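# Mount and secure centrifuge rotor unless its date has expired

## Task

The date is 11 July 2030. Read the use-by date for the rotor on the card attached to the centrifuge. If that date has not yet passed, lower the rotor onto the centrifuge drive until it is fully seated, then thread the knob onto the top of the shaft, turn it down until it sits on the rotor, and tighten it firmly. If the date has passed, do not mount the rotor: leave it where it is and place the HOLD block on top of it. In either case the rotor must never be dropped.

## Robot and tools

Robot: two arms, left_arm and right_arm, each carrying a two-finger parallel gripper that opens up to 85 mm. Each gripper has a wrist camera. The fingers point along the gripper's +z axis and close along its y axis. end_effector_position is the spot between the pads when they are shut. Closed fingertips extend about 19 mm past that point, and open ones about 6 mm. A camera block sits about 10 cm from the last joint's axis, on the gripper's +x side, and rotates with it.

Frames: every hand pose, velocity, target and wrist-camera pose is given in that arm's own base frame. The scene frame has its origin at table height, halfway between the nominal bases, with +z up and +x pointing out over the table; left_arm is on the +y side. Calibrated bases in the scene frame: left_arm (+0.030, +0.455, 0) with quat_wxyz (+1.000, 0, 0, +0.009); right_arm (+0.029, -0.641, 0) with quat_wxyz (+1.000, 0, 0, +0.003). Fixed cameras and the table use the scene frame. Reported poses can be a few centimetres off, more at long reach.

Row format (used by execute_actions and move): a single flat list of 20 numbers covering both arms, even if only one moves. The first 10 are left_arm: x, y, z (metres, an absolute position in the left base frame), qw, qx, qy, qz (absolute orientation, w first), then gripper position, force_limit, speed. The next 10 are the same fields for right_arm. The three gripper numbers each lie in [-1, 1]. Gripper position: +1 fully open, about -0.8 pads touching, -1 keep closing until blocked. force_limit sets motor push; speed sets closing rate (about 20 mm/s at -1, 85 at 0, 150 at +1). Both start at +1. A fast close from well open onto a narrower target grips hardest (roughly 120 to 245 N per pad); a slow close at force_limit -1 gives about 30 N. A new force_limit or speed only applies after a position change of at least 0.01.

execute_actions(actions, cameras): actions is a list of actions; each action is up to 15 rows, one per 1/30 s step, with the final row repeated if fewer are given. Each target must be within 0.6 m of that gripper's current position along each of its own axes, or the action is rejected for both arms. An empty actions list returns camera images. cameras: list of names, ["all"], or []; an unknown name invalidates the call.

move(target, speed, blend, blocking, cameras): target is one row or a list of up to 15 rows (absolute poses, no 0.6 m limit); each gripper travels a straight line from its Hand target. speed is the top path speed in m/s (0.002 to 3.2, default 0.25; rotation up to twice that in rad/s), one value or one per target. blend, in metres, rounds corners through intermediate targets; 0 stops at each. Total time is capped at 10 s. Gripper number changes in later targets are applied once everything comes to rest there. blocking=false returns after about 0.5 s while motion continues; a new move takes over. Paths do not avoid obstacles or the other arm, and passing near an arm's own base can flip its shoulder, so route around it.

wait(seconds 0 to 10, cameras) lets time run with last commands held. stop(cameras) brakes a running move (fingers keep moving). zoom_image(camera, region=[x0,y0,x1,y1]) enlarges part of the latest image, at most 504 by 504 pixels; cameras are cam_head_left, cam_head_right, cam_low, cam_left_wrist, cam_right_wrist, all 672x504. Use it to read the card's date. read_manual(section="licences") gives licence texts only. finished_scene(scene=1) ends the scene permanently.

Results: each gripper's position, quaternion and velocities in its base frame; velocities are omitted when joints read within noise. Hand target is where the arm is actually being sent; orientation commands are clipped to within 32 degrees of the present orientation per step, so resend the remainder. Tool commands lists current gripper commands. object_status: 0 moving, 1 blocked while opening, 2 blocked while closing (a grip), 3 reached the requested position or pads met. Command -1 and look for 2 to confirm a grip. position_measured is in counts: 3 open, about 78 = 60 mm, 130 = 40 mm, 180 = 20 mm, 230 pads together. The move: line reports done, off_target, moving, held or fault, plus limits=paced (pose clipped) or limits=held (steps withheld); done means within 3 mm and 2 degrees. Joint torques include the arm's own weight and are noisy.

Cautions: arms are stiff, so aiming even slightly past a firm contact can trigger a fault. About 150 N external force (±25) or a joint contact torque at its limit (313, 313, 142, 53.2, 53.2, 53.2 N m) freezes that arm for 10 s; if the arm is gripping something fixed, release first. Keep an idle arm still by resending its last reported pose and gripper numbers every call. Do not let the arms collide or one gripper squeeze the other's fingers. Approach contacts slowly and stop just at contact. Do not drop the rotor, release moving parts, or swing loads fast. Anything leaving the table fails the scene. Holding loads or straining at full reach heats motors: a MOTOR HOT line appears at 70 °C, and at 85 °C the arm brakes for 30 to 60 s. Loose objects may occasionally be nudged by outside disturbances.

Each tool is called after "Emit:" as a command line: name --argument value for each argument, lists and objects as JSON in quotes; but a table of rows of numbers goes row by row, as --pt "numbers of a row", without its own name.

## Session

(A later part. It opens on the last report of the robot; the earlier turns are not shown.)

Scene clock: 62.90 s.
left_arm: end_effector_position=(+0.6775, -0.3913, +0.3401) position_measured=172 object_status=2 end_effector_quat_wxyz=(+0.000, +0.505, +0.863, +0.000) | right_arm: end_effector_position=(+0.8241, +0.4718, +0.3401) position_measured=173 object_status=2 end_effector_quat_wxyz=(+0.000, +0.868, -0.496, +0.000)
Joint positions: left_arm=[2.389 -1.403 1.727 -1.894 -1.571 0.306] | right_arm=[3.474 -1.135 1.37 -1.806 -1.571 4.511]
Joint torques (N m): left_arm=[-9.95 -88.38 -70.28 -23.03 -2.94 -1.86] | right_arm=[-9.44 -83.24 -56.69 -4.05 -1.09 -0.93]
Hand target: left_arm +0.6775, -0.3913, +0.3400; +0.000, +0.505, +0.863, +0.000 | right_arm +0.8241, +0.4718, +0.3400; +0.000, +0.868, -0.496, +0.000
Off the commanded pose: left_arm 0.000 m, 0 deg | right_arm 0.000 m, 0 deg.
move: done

Emit:
move --target '[0.6775,-0.3913,0.336,0,0.5049,0.8632,0,-0.97,0.7,-1,0.8241,0.4718,0.336,0,0.8684,-0.4959,0,-0.97,0.7,-1]' --speed 0.015

Emit:
move --target '[0.6775,-0.3913,0.333,0,0.5049,0.8632,0,-0.97,0.7,-1,0.8241,0.4718,0.333,0,0.8684,-0.4959,0,-0.97,0.7,-1]' --speed 0.015

Emit:
move --target '[0.6775,-0.3913,0.330,0,0.5049,0.8632,0,-0.97,0.7,-1,0.8241,0.4718,0.330,0,0.8684,-0.4959,0,-0.97,0.7,-1]' --speed 0.015 --cameras '["cam_head_left","cam_head_right","cam_left_wrist"]'

Emit:
zoom_image --camera "cam_head_right" --region '[200, 150, 320, 250]'

Scene clock: 64.77 s.
left_arm: end_effector_position=(+0.6775, -0.3913, +0.3361) position_measured=172 object_status=2 end_effector_quat_wxyz=(+0.000, +0.505, +0.863, +0.000) | right_arm: end_effector_position=(+0.8241, +0.4718, +0.3361) position_measured=173 object_status=2 end_effector_quat_wxyz=(+0.000, +0.868, -0.496, +0.000)
Joint positions: left_arm=[2.389 -1.401 1.732 -1.901 -1.571 0.306] | right_arm=[3.474 -1.134 1.375 -1.812 -1.571 4.511]
Joint torques (N m): left_arm=[-15.7 -88.32 -70.4 -23.78 -4.17 -1.83] | right_arm=[-7.94 -83.74 -57.06 -3.7 -1.79 -1.34]
Hand target: left_arm +0.6775, -0.3913, +0.3360; +0.000, +0.505, +0.863, +0.000 | right_arm +0.8241, +0.4718, +0.3360; +0.000, +0.868, -0.496, +0.000
Off the commanded pose: left_arm 0.000 m, 0 deg | right_arm 0.000 m, 0 deg.
move: done

Scene clock: 65.47 s.
left_arm: end_effector_position=(+0.6775, -0.3913, +0.3331) position_measured=172 object_status=2 end_effector_quat_wxyz=(+0.000, +0.505, +0.863, +0.000) | right_arm: end_effector_position=(+0.8241, +0.4718, +0.3331) position_measured=173 object_status=2 end_effector_quat_wxyz=(+0.000, +0.868, -0.496, +0.000)
Joint positions: left_arm=[2.389 -1.399 1.735 -1.907 -1.571 0.306] | right_arm=[3.474 -1.132 1.378 -1.817 -1.571 4.511]
Joint torques (N m): left_arm=[-17.04 -89.47 -70.64 -24.2 -4.42 -1.99] | right_arm=[-6.44 -82.54 -56.62 -4.06 -1.97 -1.12]
Hand target: left_arm +0.6775, -0.3913, +0.3330; +0.000, +0.505, +0.863, +0.000 | right_arm +0.8241, +0.4718, +0.3330; +0.000, +0.868, -0.496, +0.000
Off the commanded pose: left_arm 0.000 m, 0 deg | right_arm 0.000 m, 0 deg.
move: done

Scene clock: 66.17 s.
left_arm: end_effector_position=(+0.6775, -0.3913, +0.3301) position_measured=172 object_status=2 end_effector_quat_wxyz=(+0.000, +0.505, +0.863, +0.000) | right_arm: end_effector_position=(+0.8241, +0.4718, +0.3301) position_measured=173 object_status=2 end_effector_quat_wxyz=(+0.000, +0.868, -0.496, +0.000)
Joint positions: left_arm=[2.389 -1.398 1.739 -1.912 -1.571 0.306] | right_arm=[3.474 -1.131 1.382 -1.822 -1.571 4.511]
Joint torques (N m): left_arm=[-19.39 -87.38 -70.95 -24.6 -4.3 -2.08] | right_arm=[-9.19 -80.95 -54.67 -3.17 -2.15 -1.11]
Hand target: left_arm +0.6775, -0.3913, +0.3300; +0.000, +0.505, +0.863, +0.000 | right_arm +0.8241, +0.4718, +0.3300; +0.000, +0.868, -0.496, +0.000
Off the commanded pose: left_arm 0.000 m, 0 deg | right_arm 0.000 m, 0 deg.
move: done
camera_calibration:
cam_left_wrist: T_world_to_cam=[[0.869667, 0.493278, -0.0188879, -0.37799], [0.469373, -0.814461, 0.34109, -0.732608], [0.152869, -0.3055, -0.939841, 0.212754], [0, 0, 0, 1]] pos_world=[0.640068, -0.345229, 0.442701]
Images, in order (width x height): cam_head_left 672x504, cam_head_right 672x504, cam_left_wrist 672x504.

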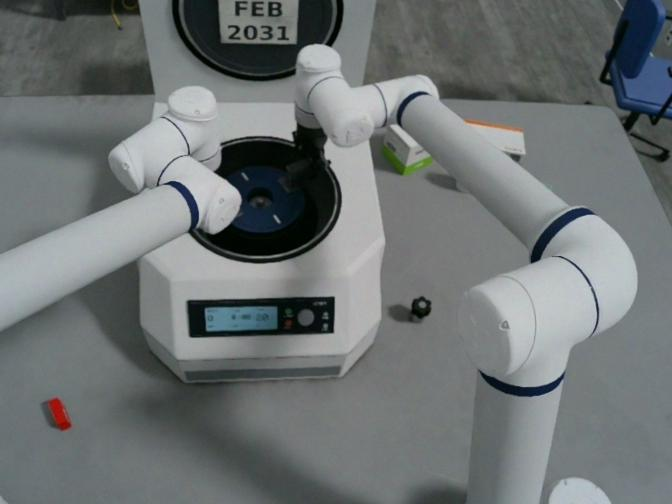

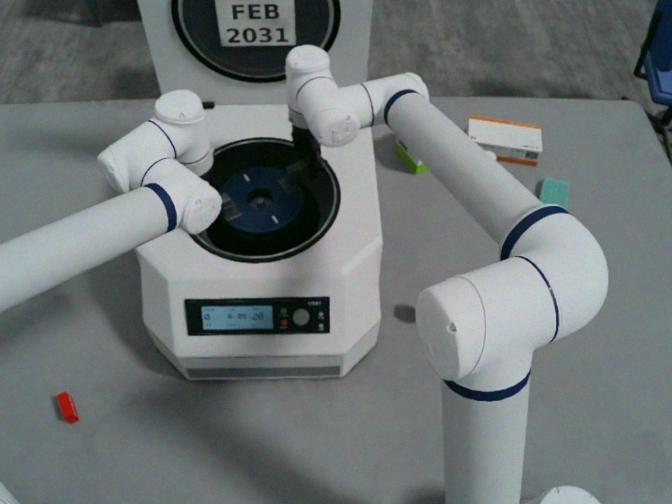

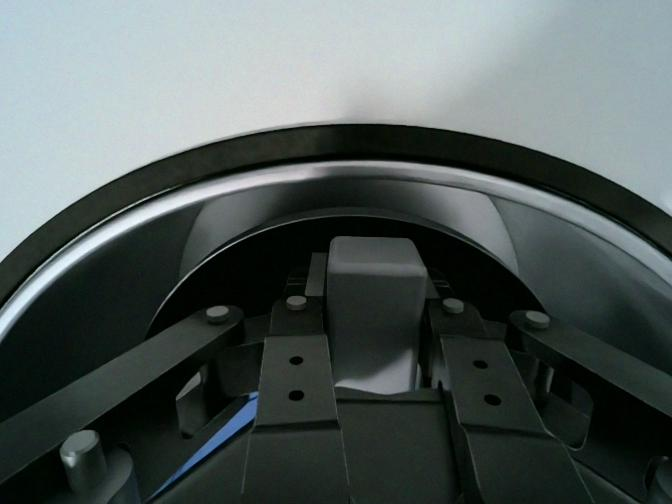

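Scaled by 4.200.

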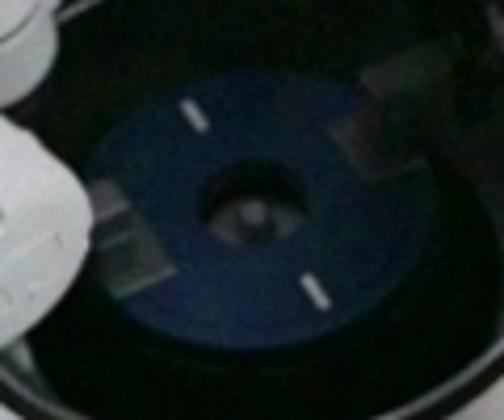

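Emit:
move --target '[0.6775,-0.3913,0.327,0,0.5049,0.8632,0,-0.97,0.7,-1,0.8241,0.4718,0.327,0,0.8684,-0.4959,0,-0.97,0.7,-1]' --speed 0.015

Emit:
move --target '[0.6775,-0.3913,0.324,0,0.5049,0.8632,0,-0.97,0.7,-1,0.8241,0.4718,0.324,0,0.8684,-0.4959,0,-0.97,0.7,-1]' --speed 0.015

Emit:
move --target '[0.6775,-0.3913,0.321,0,0.5049,0.8632,0,-0.97,0.7,-1,0.8241,0.4718,0.321,0,0.8684,-0.4959,0,-0.97,0.7,-1]' --speed 0.015

Scene clock: 67.07 s.
left_arm: end_effector_position=(+0.6775, -0.3913, +0.3271) position_measured=172 object_status=2 end_effector_quat_wxyz=(+0.000, +0.505, +0.863, +0.000) | right_arm: end_effector_position=(+0.8241, +0.4718, +0.3271) position_measured=173 object_status=2 end_effector_quat_wxyz=(+0.000, +0.868, -0.496, +0.000)
Joint positions: left_arm=[2.389 -1.396 1.743 -1.917 -1.571 0.306] | right_arm=[3.474 -1.13 1.386 -1.827 -1.571 4.511]
Joint torques (N m): left_arm=[-21.74 -88.02 -72.03 -24.63 -4.48 -1.84] | right_arm=[-9.92 -80.59 -55.4 -3.25 -2.32 -0.94]
Hand target: left_arm +0.6775, -0.3913, +0.3270; +0.000, +0.505, +0.863, +0.000 | right_arm +0.8241, +0.4718, +0.3270; +0.000, +0.868, -0.496, +0.000
Off the commanded pose: left_arm 0.000 m, 0 deg | right_arm 0.000 m, 0 deg.
move: done

Scene clock: 67.77 s.
left_arm: end_effector_position=(+0.6775, -0.3913, +0.3241) position_measured=172 object_status=2 end_effector_quat_wxyz=(+0.000, +0.505, +0.863, +0.000) | right_arm: end_effector_position=(+0.8241, +0.4718, +0.3241) position_measured=173 object_status=2 end_effector_quat_wxyz=(+0.000, +0.868, -0.496, +0.000)
Joint positions: left_arm=[2.389 -1.394 1.746 -1.922 -1.571 0.306] | right_arm=[3.474 -1.129 1.389 -1.831 -1.571 4.511]
Joint torques (N m): left_arm=[-24.1 -88.57 -71.59 -24.65 -4.67 -1.87] | right_arm=[-7.39 -82.4 -54.22 -3.55 -2.53 -0.99]
Hand target: left_arm +0.6775, -0.3913, +0.3240; +0.000, +0.505, +0.863, +0.000 | right_arm +0.8241, +0.4718, +0.3240; +0.000, +0.868, -0.496, +0.000
Off the commanded pose: left_arm 0.000 m, 0 deg | right_arm 0.000 m, 0 deg.
move: done

Scene clock: 68.47 s.
left_arm: end_effector_position=(+0.6775, -0.3913, +0.3211) position_measured=172 object_status=2 end_effector_quat_wxyz=(+0.000, +0.505, +0.863, +0.000) | right_arm: end_effector_position=(+0.8241, +0.4718, +0.3211) position_measured=173 object_status=2 end_effector_quat_wxyz=(+0.000, +0.868, -0.496, +0.000)
Joint positions: left_arm=[2.389 -1.393 1.75 -1.928 -1.571 0.306] | right_arm=[3.474 -1.127 1.393 -1.836 -1.571 4.511]
Joint torques (N m): left_arm=[-25.94 -88.11 -71.86 -24.79 -4.64 -2.02] | right_arm=[-8.15 -80.7 -54.78 -3.43 -2.56 -0.82]
Hand target: left_arm +0.6775, -0.3913, +0.3210; +0.000, +0.505, +0.863, +0.000 | right_arm +0.8241, +0.4718, +0.3210; +0.000, +0.868, -0.496, +0.000
Off the commanded pose: left_arm 0.000 m, 0 deg | right_arm 0.000 m, 0 deg.
move: done

Emit:
move --target '[0.6778,-0.3909,0.318,0,0.5049,0.8632,0,-0.97,0.7,-1,0.8241,0.4718,0.318,0,0.8684,-0.4959,0,-0.97,0.7,-1]' --speed 0.015

Emit:
move --target '[0.6778,-0.3909,0.315,0,0.5049,0.8632,0,-0.97,0.7,-1,0.8241,0.4718,0.315,0,0.8684,-0.4959,0,-0.97,0.7,-1]' --speed 0.015

Emit:
move --target '[0.6778,-0.3909,0.312,0,0.5049,0.8632,0,-0.97,0.7,-1,0.8241,0.4718,0.312,0,0.8684,-0.4959,0,-0.97,0.7,-1]' --speed 0.015 --cameras '["cam_head_left","cam_head_right","cam_left_wrist"]'

Emit:
zoom_image --camera "cam_head_right" --region '[200, 150, 320, 250]'

Scene clock: 69.47 s.
left_arm: end_effector_position=(+0.6778, -0.3909, +0.3181) position_measured=172 object_status=2 end_effector_quat_wxyz=(+0.000, +0.505, +0.863, +0.000) | right_arm: end_effector_position=(+0.8241, +0.4718, +0.3182) position_measured=173 object_status=2 end_effector_quat_wxyz=(+0.000, +0.868, -0.496, +0.000)
Joint positions: left_arm=[2.39 -1.391 1.753 -1.933 -1.571 0.307] | right_arm=[3.474 -1.126 1.396 -1.841 -1.571 4.511]
Joint torques (N m): left_arm=[-0.17 -90.69 -67.54 -22.37 -3.8 2.36] | right_arm=[-9.46 -79.7 -50.91 -3.01 -3.13 -0.82]
Hand target: left_arm +0.6778, -0.3909, +0.3180; +0.000, +0.505, +0.863, +0.000 | right_arm +0.8241, +0.4718, +0.3180; +0.000, +0.868, -0.496, +0.000
Off the commanded pose: left_arm 0.000 m, 0 deg | right_arm 0.000 m, 0 deg.
move: done

Scene clock: 70.30 s.
left_arm: end_effector_position=(+0.6777, -0.3904, +0.3169) position_measured=172 object_status=2 end_effector_quat_wxyz=(+0.000, +0.505, +0.863, +0.000) | right_arm: end_effector_position=(+0.8242, +0.4718, +0.3153) position_measured=173 object_status=2 end_effector_quat_wxyz=(+0.000, +0.868, -0.496, +0.000)
Joint positions: left_arm=[2.39 -1.391 1.756 -1.936 -1.57 0.307] | right_arm=[3.474 -1.125 1.4 -1.846 -1.571 4.511]
Joint torques (N m): left_arm=[0.54 -103.87 -50.71 -5.47 0.08 0.66] | right_arm=[-8.67 -3.47 9.71 3.27 -3.68 -0.87]
Hand target: left_arm +0.6777, -0.3904, +0.3169; +0.000, +0.505, +0.863, +0.000 | right_arm +0.8241, +0.4718, +0.3150; +0.000, +0.868, -0.496, +0.000
Tool commands: left_gripper/position=-0.968627 left_gripper/force_limit=+0.701961 left_gripper/speed=-1.0 right_gripper/position=-0.97 right_gripper/force_limit=+0.7 right_gripper/speed=-1.0
Off the commanded pose: left_arm 0.002 m, 0 deg | right_arm 0.000 m, 0 deg.
FORCE FAULT: contact force on the left arm reached its limit, and that arm stopped. The contact can be on any part of that arm, not only on its tool. That arm's remaining commands of this call were not run. That arm is still stopped at the end of this call. That arm stays stopped for about 10 more seconds. Until then a move that you send moves the other arm only, and its call returns only when the move has ended. Once the stop has ended, the next robot result says so. If the stop ends while you think or write, that arm runs what you send next. While its stop runs, that arm takes no new command, but its gripper still runs the gripper command that each later call begins with. Until it ends, the stop uses up actions while you think or wait. An arm that is not stopped still takes commands.
move: fault (left_arm)

not run: an earlier result of this reply reported a stop or a fault. Calls in your next reply go to the robot.

Scaled by 4.200.
This view is cut from an older image: the scene may have changed since it was taken.

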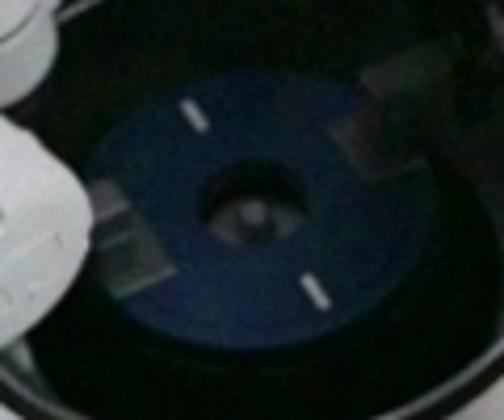

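Emit:
move --target '[0.6777,-0.3904,0.3169,0,0.5049,0.8632,0,-0.97,0.7,-1,0.8241,0.4718,0.3172,0,0.8684,-0.4959,0,-0.97,0.7,-1]' --speed 0.015 --cameras '["all"]'

Emit:
zoom_image --camera "cam_head_right" --region '[200, 150, 320, 250]'

Emit:
zoom_image --camera "cam_head_left" --region '[200, 150, 320, 250]'

Scene clock: 71.13 s.
left_arm: end_effector_position=(+0.6777, -0.3904, +0.3169) position_measured=172 object_status=2 end_effector_quat_wxyz=(+0.000, +0.505, +0.863, +0.000) | right_arm: end_effector_position=(+0.8240, +0.4718, +0.3168) position_measured=173 object_status=2 end_effector_quat_wxyz=(+0.000, +0.868, -0.496, +0.000)
Joint positions: left_arm=[2.39 -1.391 1.756 -1.936 -1.57 0.307] | right_arm=[3.474 -1.125 1.398 -1.842 -1.571 4.511]
Joint torques (N m): left_arm=[-0.35 -103.17 -51.36 -6.09 0.13 0.64] | right_arm=[-6.47 -57.08 -32.52 3.58 -3.71 -0.42]
Hand target: left_arm +0.6777, -0.3904, +0.3169; +0.000, +0.505, +0.863, +0.000 | right_arm +0.8241, +0.4718, +0.3172; +0.000, +0.868, -0.496, +0.000
Tool commands: left_gripper/position=-0.968627 left_gripper/force_limit=+0.701961 left_gripper/speed=-1.0 right_gripper/position=-0.97 right_gripper/force_limit=+0.7 right_gripper/speed=-1.0
Off the commanded pose: right_arm 0.000 m, 0 deg.
FORCE FAULT, CONTINUED: the left arm was still stopped when this call began, by the force fault that an earlier result reported. That arm ran no command of this call. That arm is still stopped at the end of this call. That arm stays stopped for about 9 more seconds. If the stop ends while you think or write, that arm runs what you send next. While its stop runs, that arm takes no new command, but its gripper still runs the gripper command that each later call begins with.
move: done (right_arm), not run (left_arm; its earlier fault stop)
camera_calibration:
cam_left_wrist: T_world_to_cam=[[0.869532, 0.493534, -0.0183627, -0.378737], [0.469361, -0.81423, 0.341659, -0.727531], [0.153669, -0.305702, -0.939645, 0.199957], [0, 0, 0, 1]] pos_world=[0.640071, -0.34433, 0.429501]
cam_right_wrist: T_world_to_cam=[[-0.867632, -0.497204, 0.00174834, 0.958812], [-0.46857, 0.818832, 0.331598, -0.083779], [-0.166303, 0.286886, -0.943419, 0.426809], [0, 0, 0, 1]] pos_world=[0.863619, 0.422881, 0.428764]

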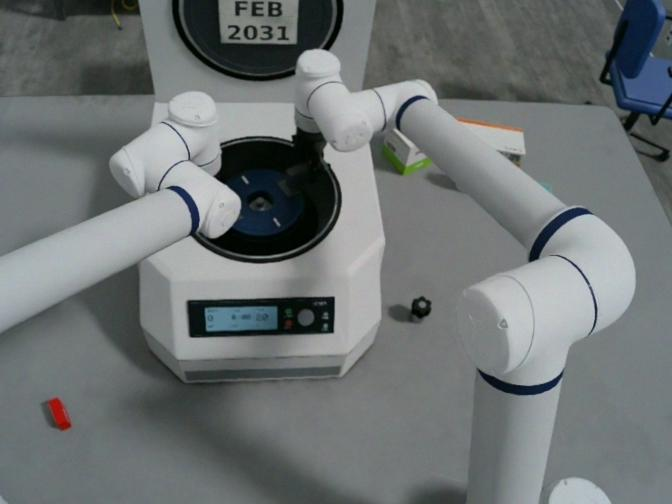

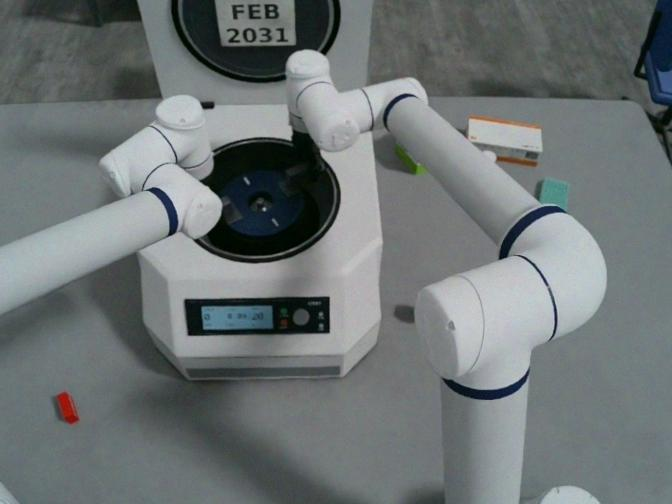

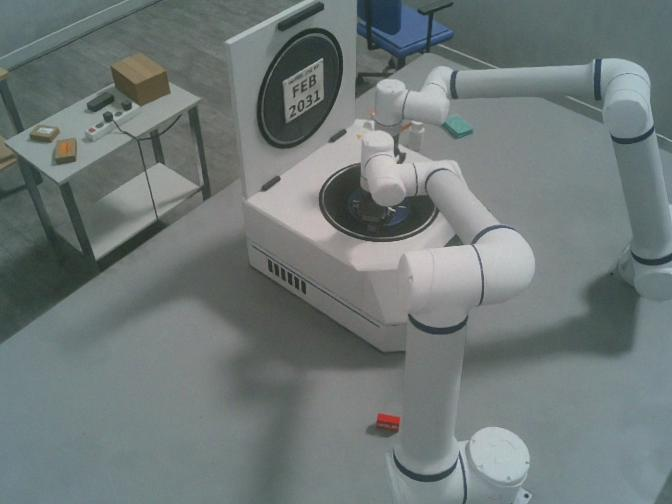

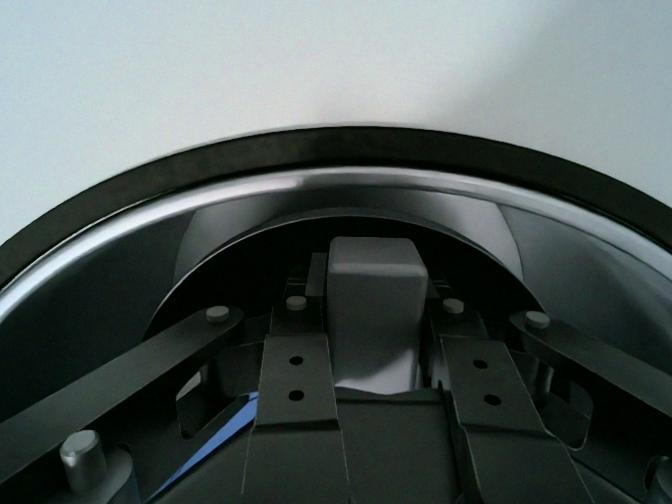

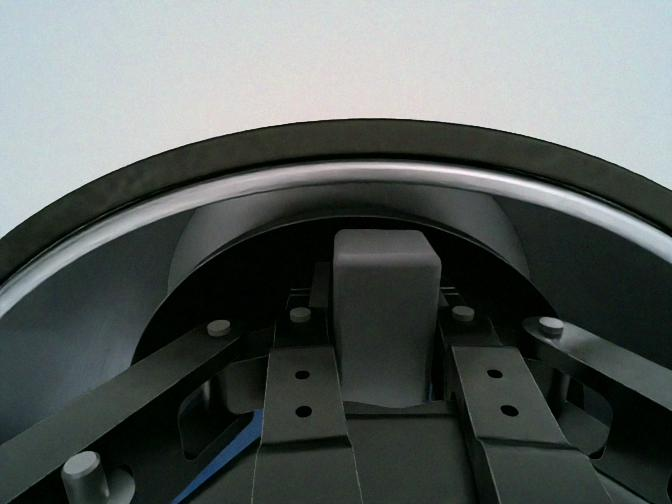

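Scaled by 4.200.

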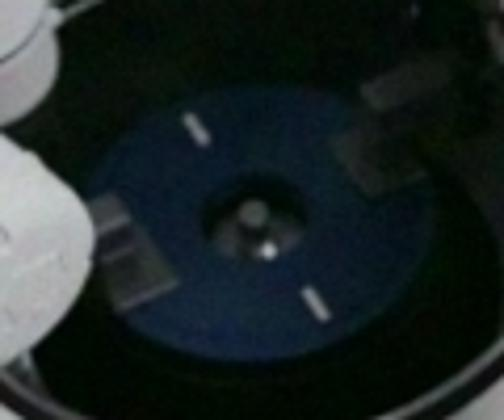

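Scaled by 4.200.

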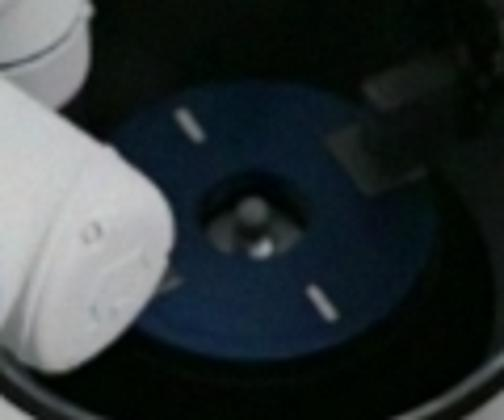

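Emit:
wait --seconds 9

Scene clock: 80.70 s.
left_arm: end_effector_position=(+0.6777, -0.3903, +0.3169) position_measured=172 object_status=2 end_effector_quat_wxyz=(+0.000, +0.505, +0.863, +0.000) | right_arm: end_effector_position=(+0.8241, +0.4718, +0.3172) position_measured=173 object_status=2 end_effector_quat_wxyz=(+0.000, +0.868, -0.496, +0.000)
Joint positions: left_arm=[2.39 -1.391 1.756 -1.936 -1.57 0.307] | right_arm=[3.474 -1.126 1.397 -1.842 -1.571 4.511]
Joint torques (N m): left_arm=[-0.63 -103.02 -51.02 -6.25 -0.07 0.75] | right_arm=[-9.88 -69.2 -42.51 0.43 -4.17 0.05]
Hand target: left_arm +0.6777, -0.3903, +0.3169; +0.000, +0.505, +0.863, +0.000 | right_arm +0.8241, +0.4718, +0.3172; +0.000, +0.868, -0.496, +0.000
Tool commands: left_gripper/position=-0.968627 left_gripper/force_limit=+0.701961 left_gripper/speed=-1.0 right_gripper/position=-0.97 right_gripper/force_limit=+0.7 right_gripper/speed=-1.0
Off the commanded pose: right_arm 0.000 m, 0 deg.
FORCE FAULT, CONTINUED: the left arm's stop, for the force fault that an earlier result reported, is over. The rest of the stop counts as 18 of the actions that you can send in this scene. That arm's target is now where it stood when the stop ended, not its last command. That arm accepts commands again.
wait: 9.00 s; at rest from the start

Emit:
move --target '[0.6777,-0.3904,0.3169,0,0.5049,0.8632,0,-0.25,0,-1,0.8241,0.4718,0.3172,0,0.8684,-0.4959,0,-0.25,0,-1]' --speed 0.015 --cameras '["all"]'

Emit:
zoom_image --camera "cam_head_right" --region '[200, 150, 320, 250]'

Emit:
zoom_image --camera "cam_head_left" --region '[200, 150, 320, 250]'

Scene clock: 81.53 s.
left_arm: end_effector_position=(+0.6777, -0.3904, +0.3169) position_measured=160 object_status=3 end_effector_quat_wxyz=(+0.000, +0.505, +0.863, +0.000) | right_arm: end_effector_position=(+0.8241, +0.4718, +0.3172) position_measured=160 object_status=3 end_effector_quat_wxyz=(+0.000, +0.868, -0.496, +0.000)
Joint positions: left_arm=[2.39 -1.391 1.755 -1.935 -1.571 0.307] | right_arm=[3.474 -1.126 1.397 -1.842 -1.571 4.511]
Joint torques (N m): left_arm=[12.44 -83.19 -60.77 -1.48 -1.5 3.46] | right_arm=[-9.72 -62.45 -43.01 -3.83 1.65 0.03]
Hand target: left_arm +0.6777, -0.3904, +0.3169; +0.000, +0.505, +0.863, +0.000 | right_arm +0.8241, +0.4718, +0.3172; +0.000, +0.868, -0.496, +0.000
Off the commanded pose: left_arm 0.000 m, 0 deg | right_arm 0.000 m, 0 deg.
move: done
camera_calibration:
cam_left_wrist: T_world_to_cam=[[0.869667, 0.493278, -0.0188879, -0.378808], [0.469373, -0.814461, 0.34109, -0.727548], [0.152869, -0.3055, -0.939841, 0.200562], [0, 0, 0, 1]] pos_world=[0.640268, -0.344429, 0.429501]
cam_right_wrist: T_world_to_cam=[[-0.867607, -0.497249, 0.00121801, 0.959125], [-0.468791, 0.818765, 0.331451, -0.0836157], [-0.165811, 0.286998, -0.943472, 0.426847], [0, 0, 0, 1]] pos_world=[0.863721, 0.422881, 0.429264]

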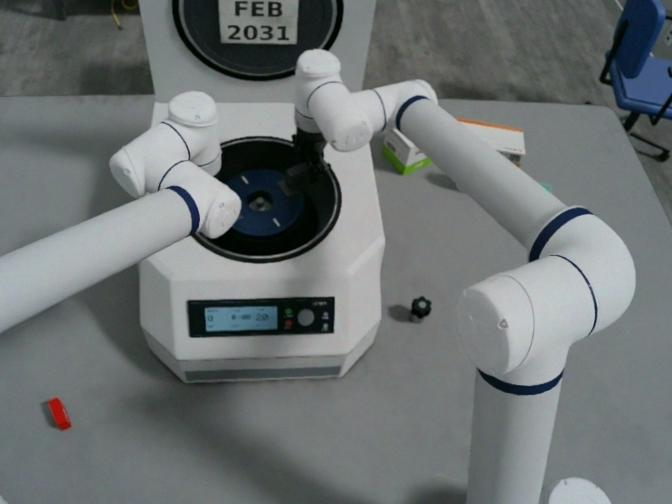

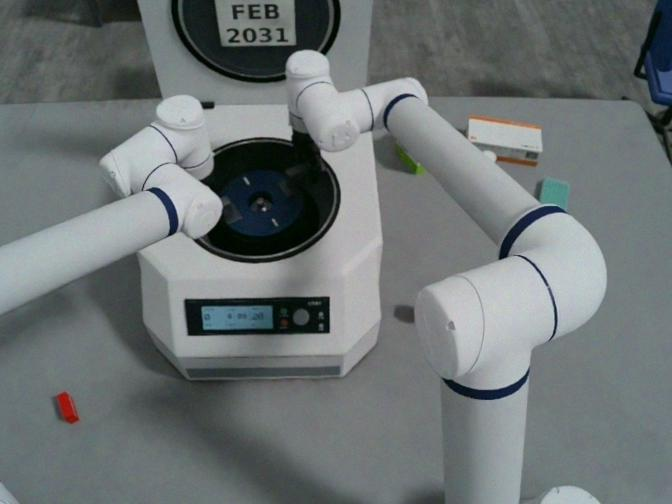

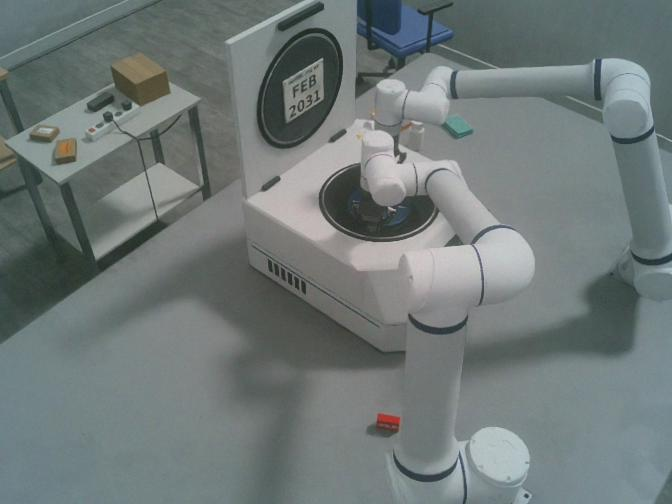

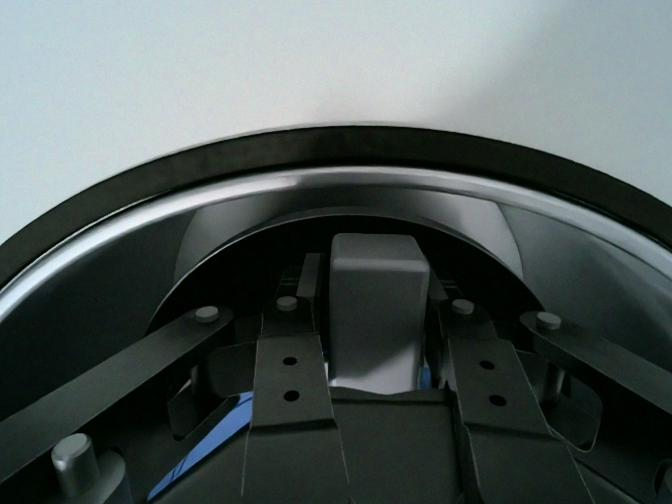

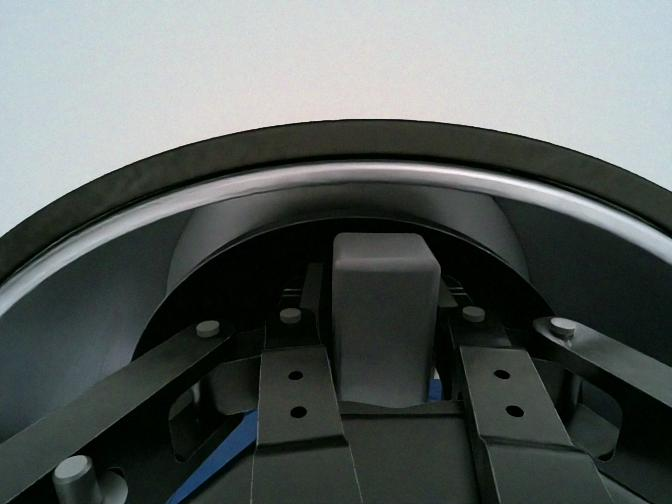

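Scaled by 4.200.

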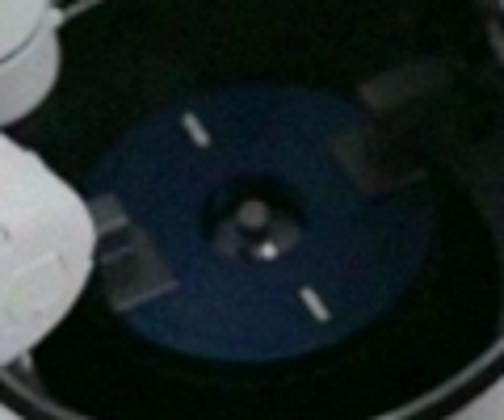

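Scaled by 4.200.

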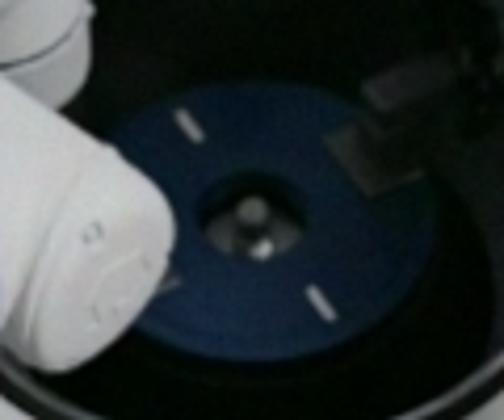

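Emit:
move --target '[0.6746,-0.3921,0.3169,0,0.4936,0.8697,0,-0.25,0,-1,0.8272,0.4736,0.3172,0,0.8748,-0.4845,0,-0.25,0,-1]' --speed 0.01 --cameras '["cam_head_right","cam_left_wrist","cam_right_wrist"]'

Emit:
zoom_image --camera "cam_head_right" --region '[200, 150, 320, 250]'

Scene clock: 83.37 s.
left_arm: end_effector_position=(+0.6746, -0.3921, +0.3169) position_measured=160 object_status=3 end_effector_quat_wxyz=(+0.000, +0.494, +0.870, +0.000) | right_arm: end_effector_position=(+0.8272, +0.4736, +0.3172) position_measured=160 object_status=3 end_effector_quat_wxyz=(+0.000, +0.875, -0.485, +0.000)
Joint positions: left_arm=[2.386 -1.394 1.758 -1.936 -1.571 0.277] | right_arm=[3.474 -1.12 1.389 -1.84 -1.571 4.486]
Joint torques (N m): left_arm=[-14.37 -128.44 -42.02 -9.8 -1.29 -2.14] | right_arm=[13.39 -55.68 -53 -1.32 1.38 -3.12]
Hand target: left_arm +0.6746, -0.3921, +0.3169; +0.000, +0.494, +0.870, +0.000 | right_arm +0.8272, +0.4736, +0.3172; +0.000, +0.875, -0.484, +0.000
Off the commanded pose: left_arm 0.000 m, 0 deg | right_arm 0.000 m, 0 deg.
move: done
camera_calibration:
cam_left_wrist: T_world_to_cam=[[0.856605, 0.515627, -0.0189054, -0.357754], [0.490297, -0.802016, 0.341145, -0.736695], [0.160741, -0.301495, -0.939821, 0.196788], [0, 0, 0, 1]] pos_world=[0.636021, -0.347043, 0.429501]
cam_right_wrist: T_world_to_cam=[[-0.85441, -0.519598, 0.00122387, 0.962292], [-0.489873, 0.806312, 0.33149, -0.0603592], [-0.173229, 0.282629, -0.943458, 0.435031], [0, 0, 0, 1]] pos_world=[0.867983, 0.425721, 0.429264]
Images, in order (width x height): cam_head_right 672x504, cam_left_wrist 672x504, cam_right_wrist 672x504.

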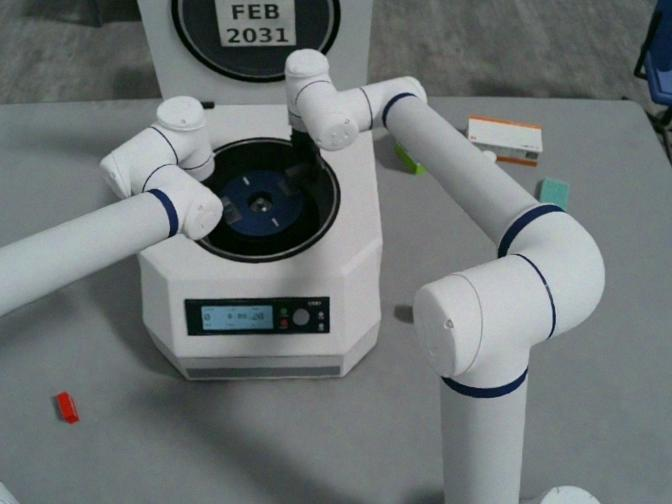

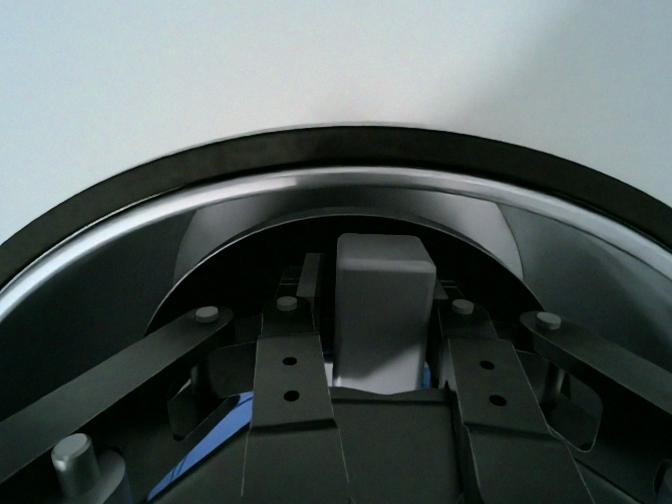

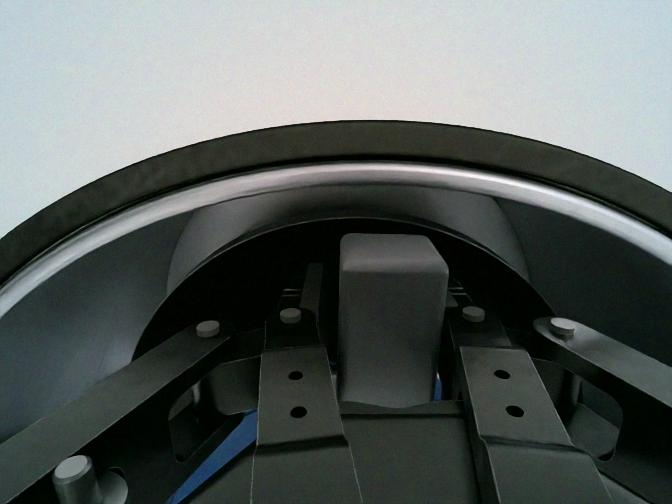

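Scaled by 4.200.

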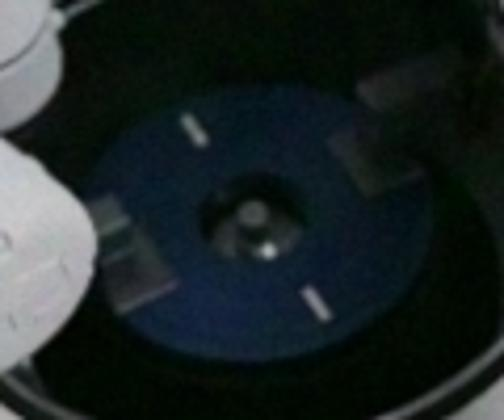

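Emit:
move --target '[0.6725,-0.3933,0.3169,0,0.4860,0.8740,0,-0.25,0,-1,0.8293,0.4748,0.3172,0,0.8790,-0.4769,0,-0.25,0,-1]' --speed 0.005 --cameras '["cam_head_right","cam_left_wrist","cam_right_wrist"]'

Emit:
zoom_image --camera "cam_head_right" --region '[200, 150, 320, 250]'

Scene clock: 85.53 s.
left_arm: end_effector_position=(+0.6725, -0.3933, +0.3169) position_measured=160 object_status=3 end_effector_quat_wxyz=(+0.000, +0.486, +0.874, +0.000) | right_arm: end_effector_position=(+0.8293, +0.4748, +0.3172) position_measured=160 object_status=3 end_effector_quat_wxyz=(+0.000, +0.879, -0.477, +0.000)
Joint positions: left_arm=[2.383 -1.395 1.761 -1.936 -1.571 0.256] | right_arm=[3.475 -1.116 1.383 -1.838 -1.571 4.469]
Joint torques (N m): left_arm=[-15.15 -127.91 -41.99 -9.74 -0.56 -1.77] | right_arm=[13.89 -56.01 -52.05 -1.12 1.24 -2.69]
Hand target: left_arm +0.6725, -0.3933, +0.3169; +0.000, +0.486, +0.874, +0.000 | right_arm +0.8293, +0.4748, +0.3172; +0.000, +0.879, -0.477, +0.000
Off the commanded pose: left_arm 0.000 m, 0 deg | right_arm 0.000 m, 0 deg.
move: done
camera_calibration:
cam_left_wrist: T_world_to_cam=[[0.847455, 0.530529, -0.0189296, -0.343313], [0.504259, -0.793319, 0.341127, -0.742619], [0.165961, -0.298635, -0.939826, 0.194368], [0, 0, 0, 1]] pos_world=[0.633157, -0.348951, 0.429501]
cam_right_wrist: T_world_to_cam=[[-0.845213, -0.534428, 0.00124363, 0.964131], [-0.503857, 0.797635, 0.331523, -0.0445981], [-0.178167, 0.279581, -0.943446, 0.440595], [0, 0, 0, 1]] pos_world=[0.870924, 0.427649, 0.429264]
Images, in order (width x height): cam_head_right 672x504, cam_left_wrist 672x504, cam_right_wrist 672x504.

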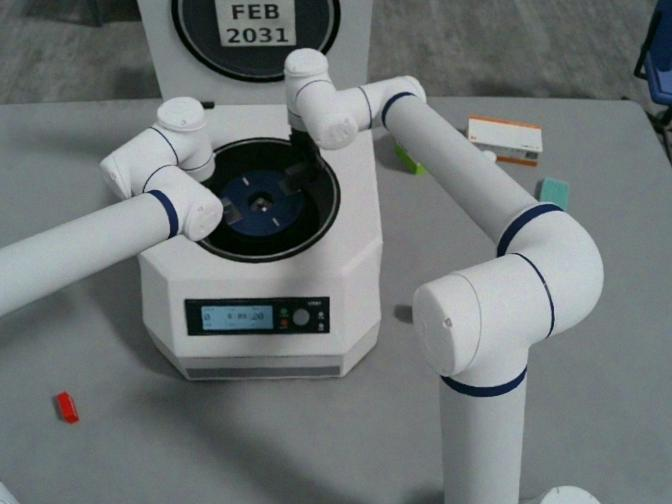

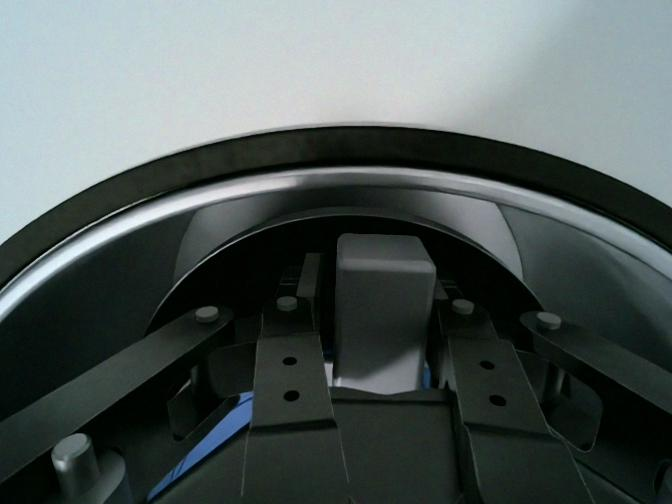

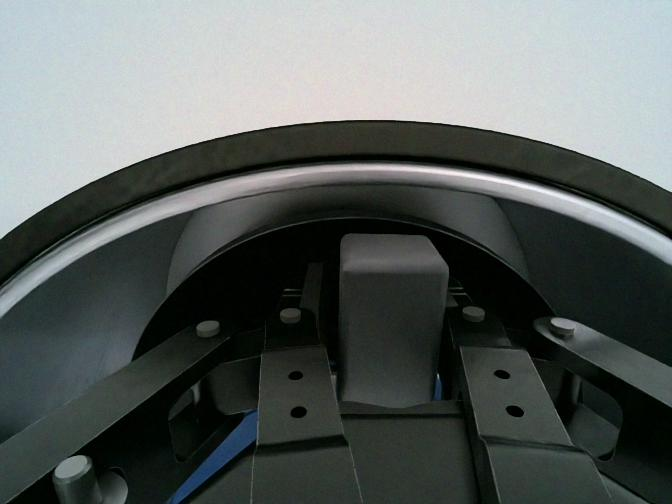

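Scaled by 4.200.

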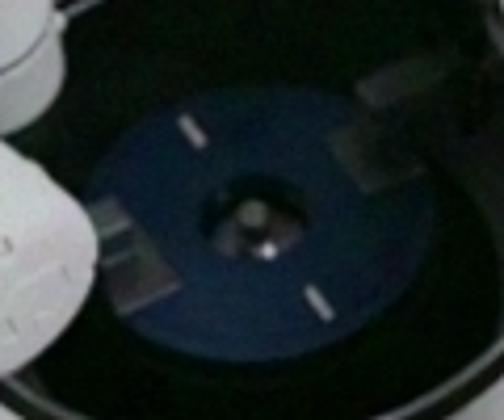

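Emit:
move --target '[0.6675,-0.3967,0.3169,0,0.4668,0.8844,0,-0.25,0,-1,0.8341,0.4783,0.3172,0,0.8892,-0.4576,0,-0.25,0,-1]' --speed 0.008 --cameras '["cam_head_right","cam_left_wrist","cam_right_wrist"]'

Emit:
zoom_image --camera "cam_head_right" --region '[200, 150, 320, 250]'

Scene clock: 88.77 s.
left_arm: end_effector_position=(+0.6675, -0.3967, +0.3169) position_measured=160 object_status=3 end_effector_quat_wxyz=(+0.000, +0.467, +0.884, +0.000) | right_arm: end_effector_position=(+0.8341, +0.4783, +0.3172) position_measured=160 object_status=3 end_effector_quat_wxyz=(+0.000, +0.889, -0.458, +0.000)
Joint positions: left_arm=[2.375 -1.4 1.766 -1.937 -1.571 0.205] | right_arm=[3.477 -1.106 1.369 -1.833 -1.571 4.427]
Joint torques (N m): left_arm=[-16.08 -127.24 -41.67 -9.68 0.17 -2.24] | right_arm=[12.34 -54.27 -50.66 -1.33 0.81 -3.39]
Hand target: left_arm +0.6675, -0.3967, +0.3169; +0.000, +0.467, +0.884, +0.000 | right_arm +0.8341, +0.4783, +0.3172; +0.000, +0.889, -0.458, +0.000
Off the commanded pose: left_arm 0.000 m, 0 deg | right_arm 0.000 m, 0 deg.
move: done
camera_calibration:
cam_left_wrist: T_world_to_cam=[[0.82353, 0.56696, -0.0188645, -0.306888], [0.538335, -0.770601, 0.34113, -0.756491], [0.17887, -0.291086, -0.939827, 0.188576], [0, 0, 0, 1]] pos_world=[0.626247, -0.354068, 0.429501]
cam_right_wrist: T_world_to_cam=[[-0.821122, -0.570751, 0.00124654, 0.967276], [-0.538129, 0.774914, 0.331551, -0.00547147], [-0.190199, 0.271573, -0.943436, 0.454356], [0, 0, 0, 1]] pos_world=[0.877725, 0.432922, 0.429264]
Images, in order (width x height): cam_head_right 672x504, cam_left_wrist 672x504, cam_right_wrist 672x504.

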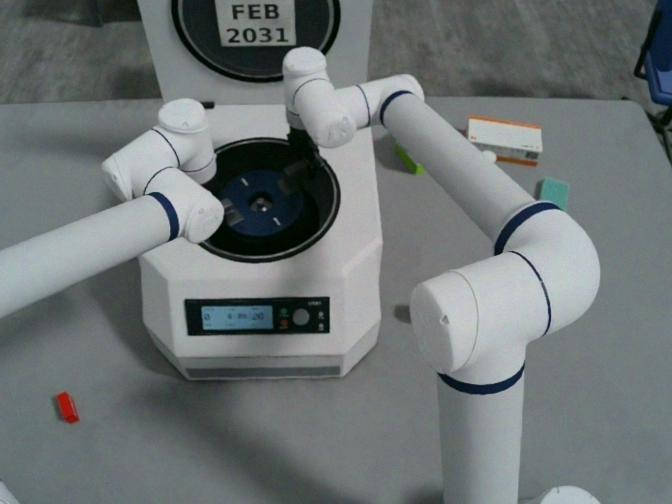

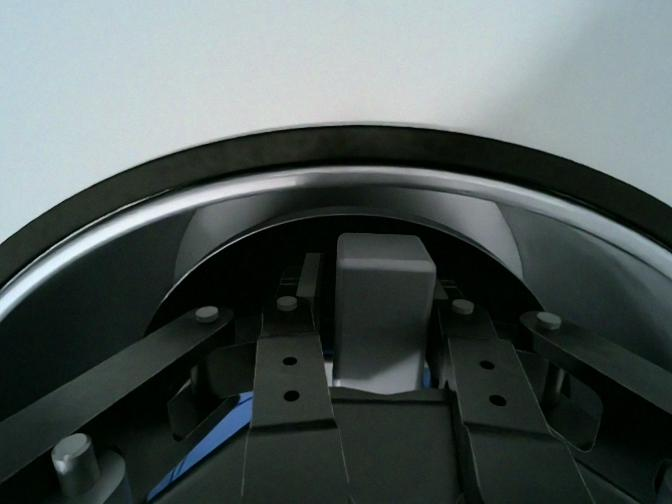

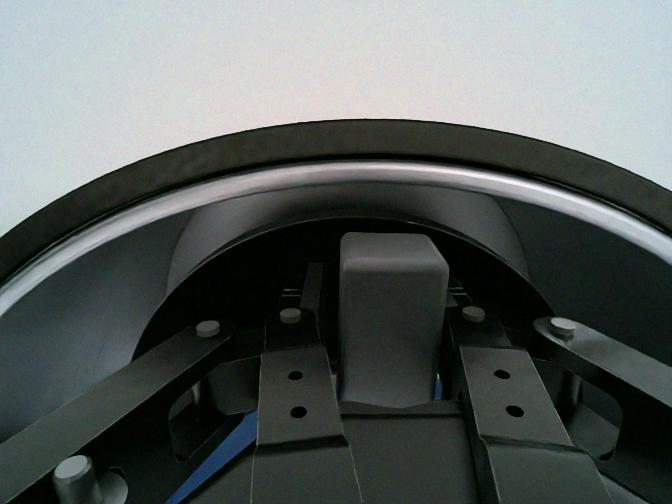

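Scaled by 4.200.

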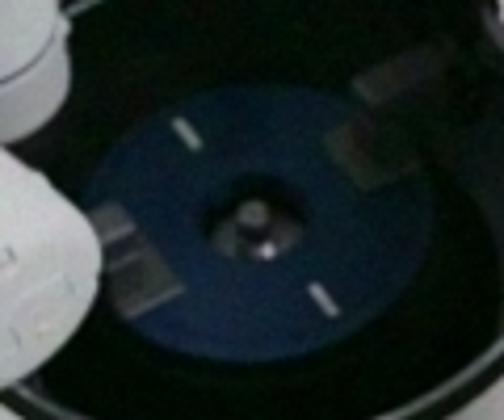

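Emit:
move --target '[0.6917,-0.3836,0.3169,0,0.5531,0.8331,0,-0.25,0,-1,0.8103,0.4646,0.3172,0,0.8389,-0.5443,0,-0.25,0,-1]' --speed 0.012 --cameras '["cam_head_right","cam_left_wrist","cam_right_wrist"]'

Emit:
zoom_image --camera "cam_head_right" --region '[200, 150, 320, 250]'

Scene clock: 97.63 s.
left_arm: end_effector_position=(+0.6917, -0.3836, +0.3169) position_measured=160 object_status=3 end_effector_quat_wxyz=(+0.000, +0.553, +0.833, +0.000) | right_arm: end_effector_position=(+0.8103, +0.4646, +0.3172) position_measured=160 object_status=3 end_effector_quat_wxyz=(+0.000, +0.839, -0.544, +0.000)
Joint positions: left_arm=[2.409 -1.377 1.738 -1.932 -1.571 0.439] | right_arm=[3.471 -1.151 1.434 -1.854 -1.571 4.622]
Joint torques (N m): left_arm=[14.19 -86.12 -60.87 -1.39 1.01 3.58] | right_arm=[-17.58 -70.9 -38.28 -3.78 1.91 3.25]
Hand target: left_arm +0.6917, -0.3836, +0.3169; +0.000, +0.553, +0.833, +0.000 | right_arm +0.8103, +0.4646, +0.3172; +0.000, +0.839, -0.544, +0.000
Off the commanded pose: left_arm 0.000 m, 0 deg | right_arm 0.000 m, 0 deg.
move: done
camera_calibration:
cam_left_wrist: T_world_to_cam=[[0.919943, 0.391597, -0.0188981, -0.468149], [0.374102, -0.862383, 0.341093, -0.681049], [0.117273, -0.320856, -0.93984, 0.219236], [0, 0, 0, 1]] pos_world=[0.659742, -0.333656, 0.429501]
cam_right_wrist: T_world_to_cam=[[-0.918242, -0.396017, 0.00124435, 0.93756], [-0.373249, 0.866493, 0.331474, -0.183799], [-0.132347, 0.303909, -0.943464, 0.391649], [0, 0, 0, 1]] pos_world=[0.844138, 0.411525, 0.429264]
Images, in order (width x height): cam_head_right 672x504, cam_left_wrist 672x504, cam_right_wrist 672x504.

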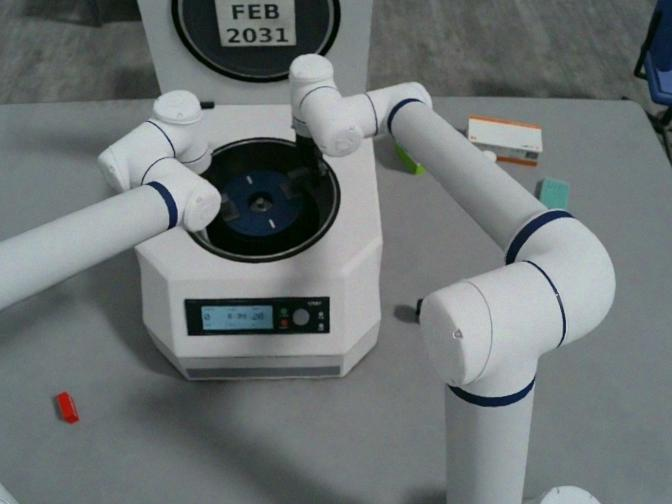

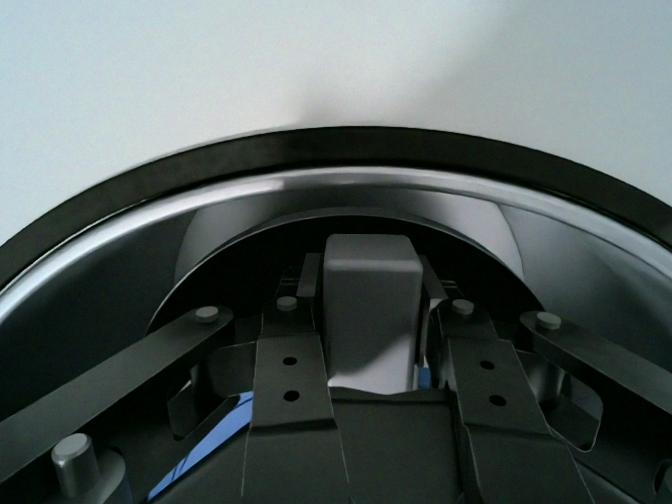

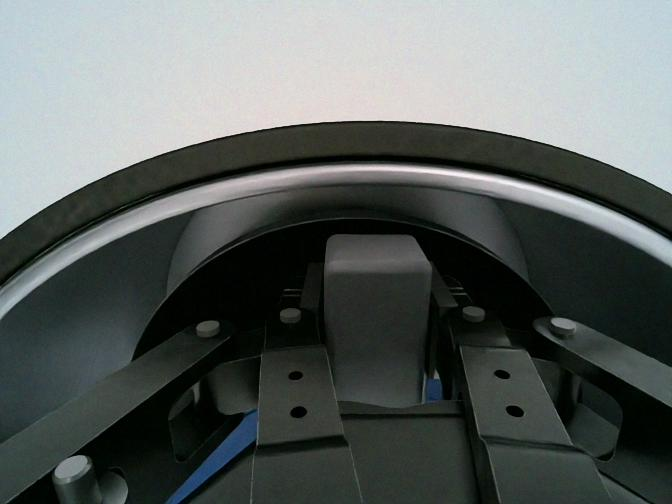

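Scaled by 4.200.

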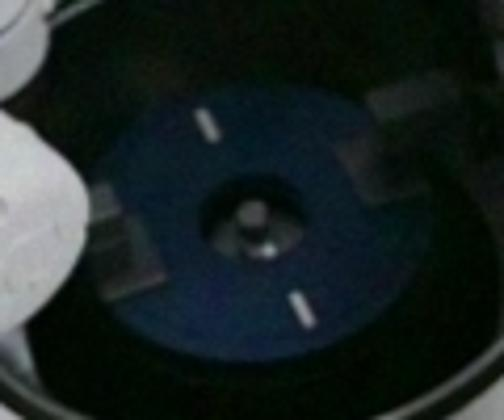

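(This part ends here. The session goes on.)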